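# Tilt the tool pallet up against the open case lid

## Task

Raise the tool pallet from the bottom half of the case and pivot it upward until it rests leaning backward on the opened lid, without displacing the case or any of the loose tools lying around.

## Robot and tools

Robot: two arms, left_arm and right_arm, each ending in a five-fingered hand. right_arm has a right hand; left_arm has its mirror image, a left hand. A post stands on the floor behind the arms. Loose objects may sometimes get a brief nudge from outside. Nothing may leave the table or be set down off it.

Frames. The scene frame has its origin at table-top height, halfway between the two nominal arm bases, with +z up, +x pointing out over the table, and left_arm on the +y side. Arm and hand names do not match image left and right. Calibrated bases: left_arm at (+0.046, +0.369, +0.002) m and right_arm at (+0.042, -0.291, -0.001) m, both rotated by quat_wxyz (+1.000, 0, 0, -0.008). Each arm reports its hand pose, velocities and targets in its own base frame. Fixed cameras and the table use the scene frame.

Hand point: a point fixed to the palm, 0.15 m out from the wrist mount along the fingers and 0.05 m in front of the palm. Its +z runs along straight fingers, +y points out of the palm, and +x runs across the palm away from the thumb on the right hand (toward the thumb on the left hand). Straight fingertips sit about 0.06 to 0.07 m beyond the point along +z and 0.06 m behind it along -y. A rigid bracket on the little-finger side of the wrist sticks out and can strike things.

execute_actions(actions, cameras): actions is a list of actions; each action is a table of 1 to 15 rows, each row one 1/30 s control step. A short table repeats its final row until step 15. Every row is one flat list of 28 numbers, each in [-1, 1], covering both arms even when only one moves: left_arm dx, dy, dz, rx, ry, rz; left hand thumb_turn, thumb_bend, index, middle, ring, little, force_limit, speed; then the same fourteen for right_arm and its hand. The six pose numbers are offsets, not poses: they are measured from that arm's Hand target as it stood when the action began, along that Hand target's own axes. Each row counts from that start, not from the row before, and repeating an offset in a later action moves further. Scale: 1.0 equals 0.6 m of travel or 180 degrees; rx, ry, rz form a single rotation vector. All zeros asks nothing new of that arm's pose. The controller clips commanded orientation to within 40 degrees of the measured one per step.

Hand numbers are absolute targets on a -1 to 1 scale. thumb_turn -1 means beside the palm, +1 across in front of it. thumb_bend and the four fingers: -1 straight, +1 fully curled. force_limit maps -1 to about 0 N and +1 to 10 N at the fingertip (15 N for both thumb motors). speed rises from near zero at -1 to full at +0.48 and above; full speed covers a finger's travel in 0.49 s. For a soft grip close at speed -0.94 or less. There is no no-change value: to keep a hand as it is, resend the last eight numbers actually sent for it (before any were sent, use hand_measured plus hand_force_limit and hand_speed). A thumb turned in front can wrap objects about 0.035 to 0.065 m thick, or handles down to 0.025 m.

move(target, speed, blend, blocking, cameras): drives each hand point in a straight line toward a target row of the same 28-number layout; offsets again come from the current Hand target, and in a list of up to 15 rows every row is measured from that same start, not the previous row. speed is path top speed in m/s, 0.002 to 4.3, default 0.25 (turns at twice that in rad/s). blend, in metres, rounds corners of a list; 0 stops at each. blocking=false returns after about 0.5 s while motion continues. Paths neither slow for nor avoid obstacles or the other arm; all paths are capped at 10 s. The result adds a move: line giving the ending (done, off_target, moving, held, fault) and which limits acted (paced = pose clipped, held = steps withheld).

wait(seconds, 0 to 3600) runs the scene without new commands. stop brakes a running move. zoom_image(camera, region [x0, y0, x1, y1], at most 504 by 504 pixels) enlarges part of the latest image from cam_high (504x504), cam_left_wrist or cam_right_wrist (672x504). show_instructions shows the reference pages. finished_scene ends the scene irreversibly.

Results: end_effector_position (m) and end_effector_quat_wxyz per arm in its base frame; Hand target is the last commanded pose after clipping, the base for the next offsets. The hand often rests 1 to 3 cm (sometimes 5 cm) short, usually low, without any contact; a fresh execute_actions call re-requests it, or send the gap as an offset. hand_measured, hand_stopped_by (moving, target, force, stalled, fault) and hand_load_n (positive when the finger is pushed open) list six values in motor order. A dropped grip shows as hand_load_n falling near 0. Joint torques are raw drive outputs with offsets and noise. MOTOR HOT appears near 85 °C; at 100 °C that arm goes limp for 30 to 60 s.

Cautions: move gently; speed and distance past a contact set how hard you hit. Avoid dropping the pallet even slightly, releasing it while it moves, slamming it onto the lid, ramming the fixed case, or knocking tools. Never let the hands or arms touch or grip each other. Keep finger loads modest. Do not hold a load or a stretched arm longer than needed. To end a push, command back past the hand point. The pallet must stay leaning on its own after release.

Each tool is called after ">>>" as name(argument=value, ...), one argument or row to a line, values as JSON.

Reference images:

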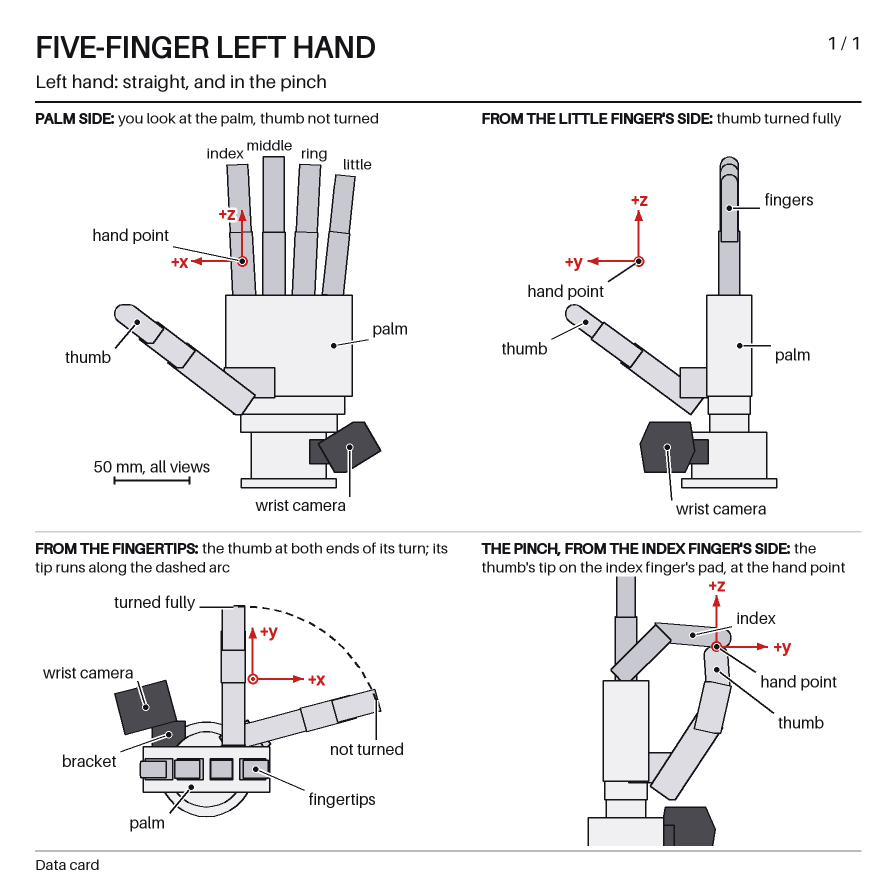

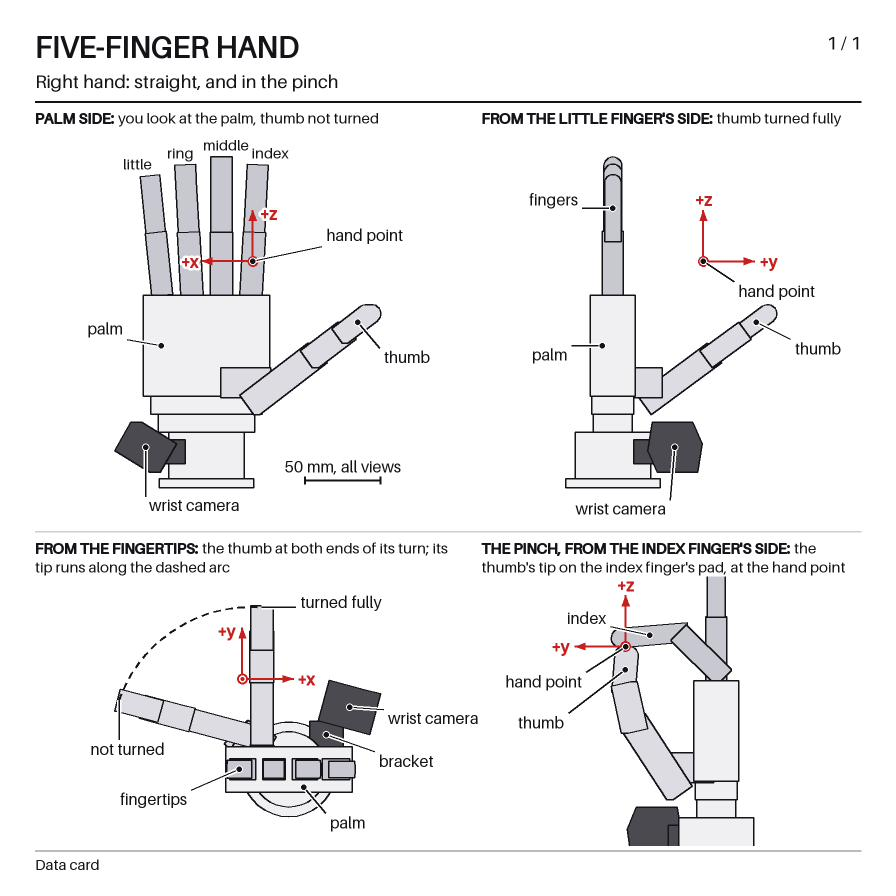

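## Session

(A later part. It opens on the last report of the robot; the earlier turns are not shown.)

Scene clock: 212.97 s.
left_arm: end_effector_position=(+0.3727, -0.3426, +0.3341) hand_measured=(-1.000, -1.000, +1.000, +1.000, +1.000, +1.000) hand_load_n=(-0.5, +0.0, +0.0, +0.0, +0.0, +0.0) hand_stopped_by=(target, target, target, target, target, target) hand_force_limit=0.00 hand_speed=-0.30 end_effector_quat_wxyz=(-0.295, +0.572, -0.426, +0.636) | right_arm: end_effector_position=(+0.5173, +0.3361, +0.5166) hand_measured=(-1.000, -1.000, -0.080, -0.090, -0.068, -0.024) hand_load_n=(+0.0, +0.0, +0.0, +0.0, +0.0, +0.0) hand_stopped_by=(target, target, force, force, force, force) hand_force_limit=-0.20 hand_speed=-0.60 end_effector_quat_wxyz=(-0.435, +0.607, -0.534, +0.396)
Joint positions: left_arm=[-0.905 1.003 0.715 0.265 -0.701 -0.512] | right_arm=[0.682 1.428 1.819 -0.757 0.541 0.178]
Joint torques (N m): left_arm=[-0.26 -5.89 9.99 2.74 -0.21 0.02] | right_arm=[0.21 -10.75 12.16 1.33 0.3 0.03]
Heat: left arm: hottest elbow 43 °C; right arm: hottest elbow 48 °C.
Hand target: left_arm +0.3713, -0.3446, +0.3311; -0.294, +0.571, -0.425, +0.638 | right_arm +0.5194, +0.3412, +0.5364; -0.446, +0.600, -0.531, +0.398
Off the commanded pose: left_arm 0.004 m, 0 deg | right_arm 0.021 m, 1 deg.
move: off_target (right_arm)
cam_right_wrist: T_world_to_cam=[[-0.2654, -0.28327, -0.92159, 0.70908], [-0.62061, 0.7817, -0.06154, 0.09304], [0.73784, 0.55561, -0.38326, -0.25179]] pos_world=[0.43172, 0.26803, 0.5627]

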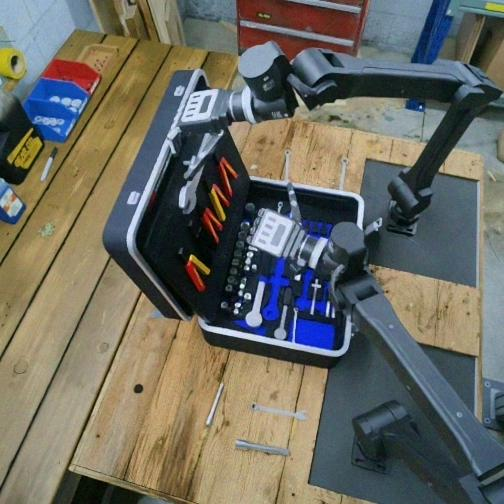

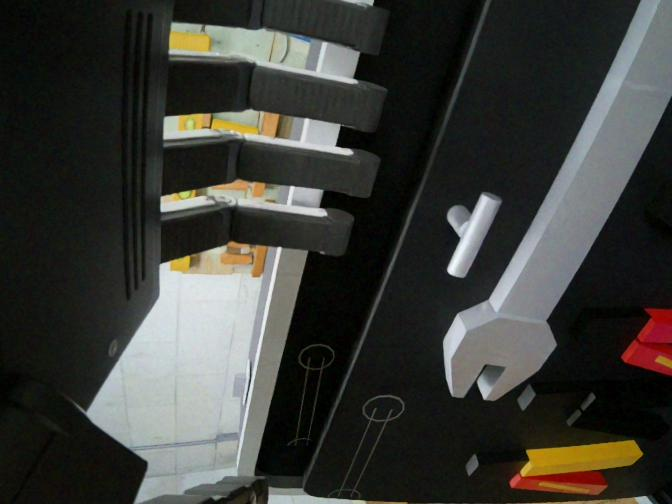

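>>> move(
  target=[
    [0,0,0,0,0,0,-1,-1,1,1,1,1,0,-0.3,0,-0.048,-0.014,0,0,0,-1,-1,0.3,0.3,0.3,0.3,-0.2,-0.6],
    [0.1057,-0.054,-0.1577,0,0,0,-1,-1,1,1,1,1,0,-0.3,0.1748,0.016,-0.2268,0,0,0,-1,-1,0.3,0.3,0.3,0.3,-0.2,-0.6],
  ],
  speed=0.12,
  cameras=["all"],
)

>>> zoom_image(
  camera="cam_high",
  region=[90, 60, 300, 340],
)

Scene clock: 216.80 s.
left_arm: end_effector_position=(+0.2730, -0.3572, +0.3538) hand_measured=(-1.000, -1.000, +1.000, +1.000, +1.000, +1.000) hand_load_n=(+0.0, +0.0, +0.0, +0.0, +0.0, +0.0) hand_stopped_by=(target, target, target, target, target, target) hand_force_limit=0.00 hand_speed=-0.30 end_effector_quat_wxyz=(-0.310, +0.569, -0.444, +0.619) | right_arm: end_effector_position=(+0.3984, +0.2268, +0.5717) hand_measured=(-1.000, -1.000, -0.080, -0.090, -0.068, -0.024) hand_load_n=(-0.5, +0.0, +0.0, +0.0, +0.0, +0.0) hand_stopped_by=(target, target, force, force, force, force) hand_force_limit=-0.20 hand_speed=-0.60 end_effector_quat_wxyz=(-0.455, +0.595, -0.531, +0.396)
Joint positions: left_arm=[-1.227 0.875 0.728 0.067 -1.026 -0.512] | right_arm=[0.643 1.073 1.653 -0.894 0.495 0.165]
Joint torques (N m): left_arm=[-0.38 -4.66 16.34 1.18 -0.28 -0.04] | right_arm=[-1.38 -5.71 7.57 1.36 0 -0.05]
Heat: left arm: hottest elbow 43 °C; right arm: hottest elbow 48 °C.
Hand target: left_arm +0.2712, -0.3645, +0.3911; -0.294, +0.571, -0.425, +0.638 | right_arm +0.3994, +0.2214, +0.5667; -0.446, +0.600, -0.531, +0.398
Off the commanded pose: left_arm 0.038 m, 4 deg | right_arm 0.008 m, 1 deg.
move: off_target (left_arm)
cam_left_wrist: T_world_to_cam=[[0.08283, 0.09917, 0.99162, -0.32932], [-0.67261, -0.72866, 0.12906, -0.12214], [0.73535, -0.67766, 0.00634, -0.32773]] pos_world=[0.18612, -0.27843, 0.3444]
cam_right_wrist: T_world_to_cam=[[-0.23268, -0.25617, -0.93821, 0.68757], [-0.62444, 0.77893, -0.05781, 0.10813], [0.74561, 0.57241, -0.3412, -0.11319]] pos_world=[0.3119, 0.1567, 0.61271]

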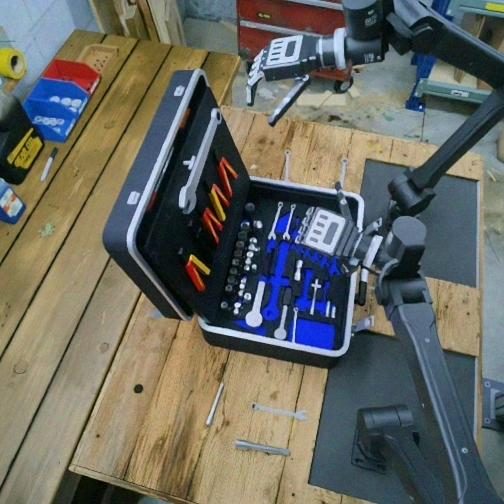

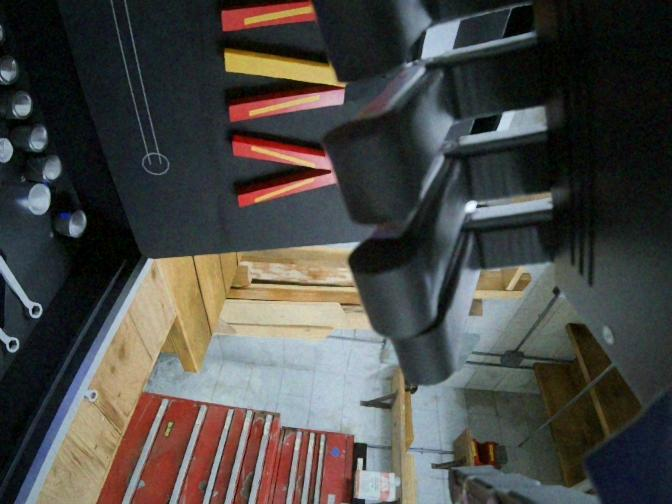

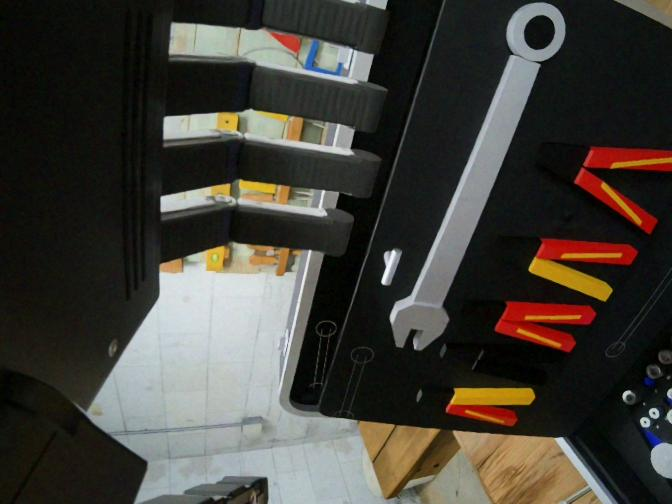

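Scaled by 1.800 from the camera's image (finer frame: 720x720).

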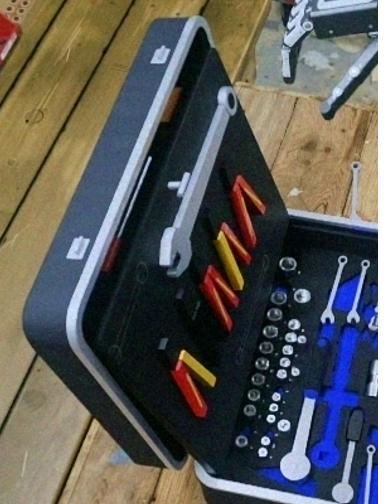

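>>> wait(
  seconds=1,
  cameras=["cam_high"],
)

Scene clock: 217.93 s.
left_arm: end_effector_position=(+0.2730, -0.3572, +0.3538) hand_measured=(-1.000, -1.000, +1.000, +1.000, +1.000, +1.000) hand_load_n=(+0.0, +0.0, +0.0, +0.0, +0.0, +0.0) hand_stopped_by=(target, target, target, target, target, target) hand_force_limit=0.00 hand_speed=-0.30 end_effector_quat_wxyz=(-0.310, +0.569, -0.444, +0.619) | right_arm: end_effector_position=(+0.3984, +0.2268, +0.5717) hand_measured=(-1.000, -1.000, -0.080, -0.090, -0.068, -0.024) hand_load_n=(+0.0, +0.0, +0.0, +0.5, +0.0, +0.0) hand_stopped_by=(target, target, force, force, force, force) hand_force_limit=-0.20 hand_speed=-0.60 end_effector_quat_wxyz=(-0.455, +0.595, -0.531, +0.396)
Joint positions: left_arm=[-1.227 0.875 0.728 0.067 -1.026 -0.512] | right_arm=[0.643 1.073 1.653 -0.894 0.495 0.164]
Joint torques (N m): left_arm=[-1.14 -4.78 16.31 1.14 -0.27 -0.07] | right_arm=[-1.32 -5.66 7.57 1.35 0 -0.04]
Heat: left arm: hottest elbow 43 °C; right arm: hottest elbow 48 °C.
Hand target: left_arm +0.2712, -0.3645, +0.3911; -0.294, +0.571, -0.425, +0.638 | right_arm +0.3994, +0.2214, +0.5667; -0.446, +0.600, -0.531, +0.399
Off the commanded pose: left_arm 0.038 m, 4 deg | right_arm 0.007 m, 1 deg.
wait: 1.00 s; at rest by 0.03 s

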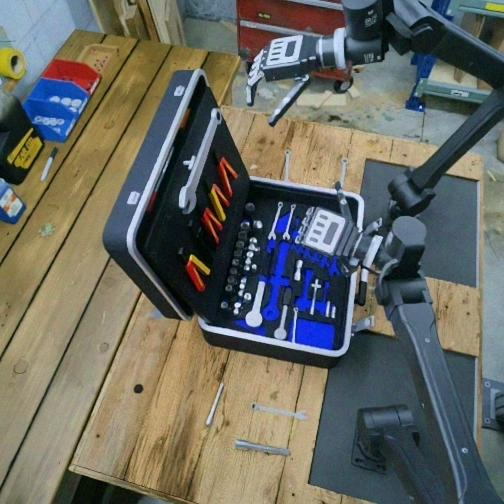

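>>> finished_scene(
)

The scene is finished: the task was done.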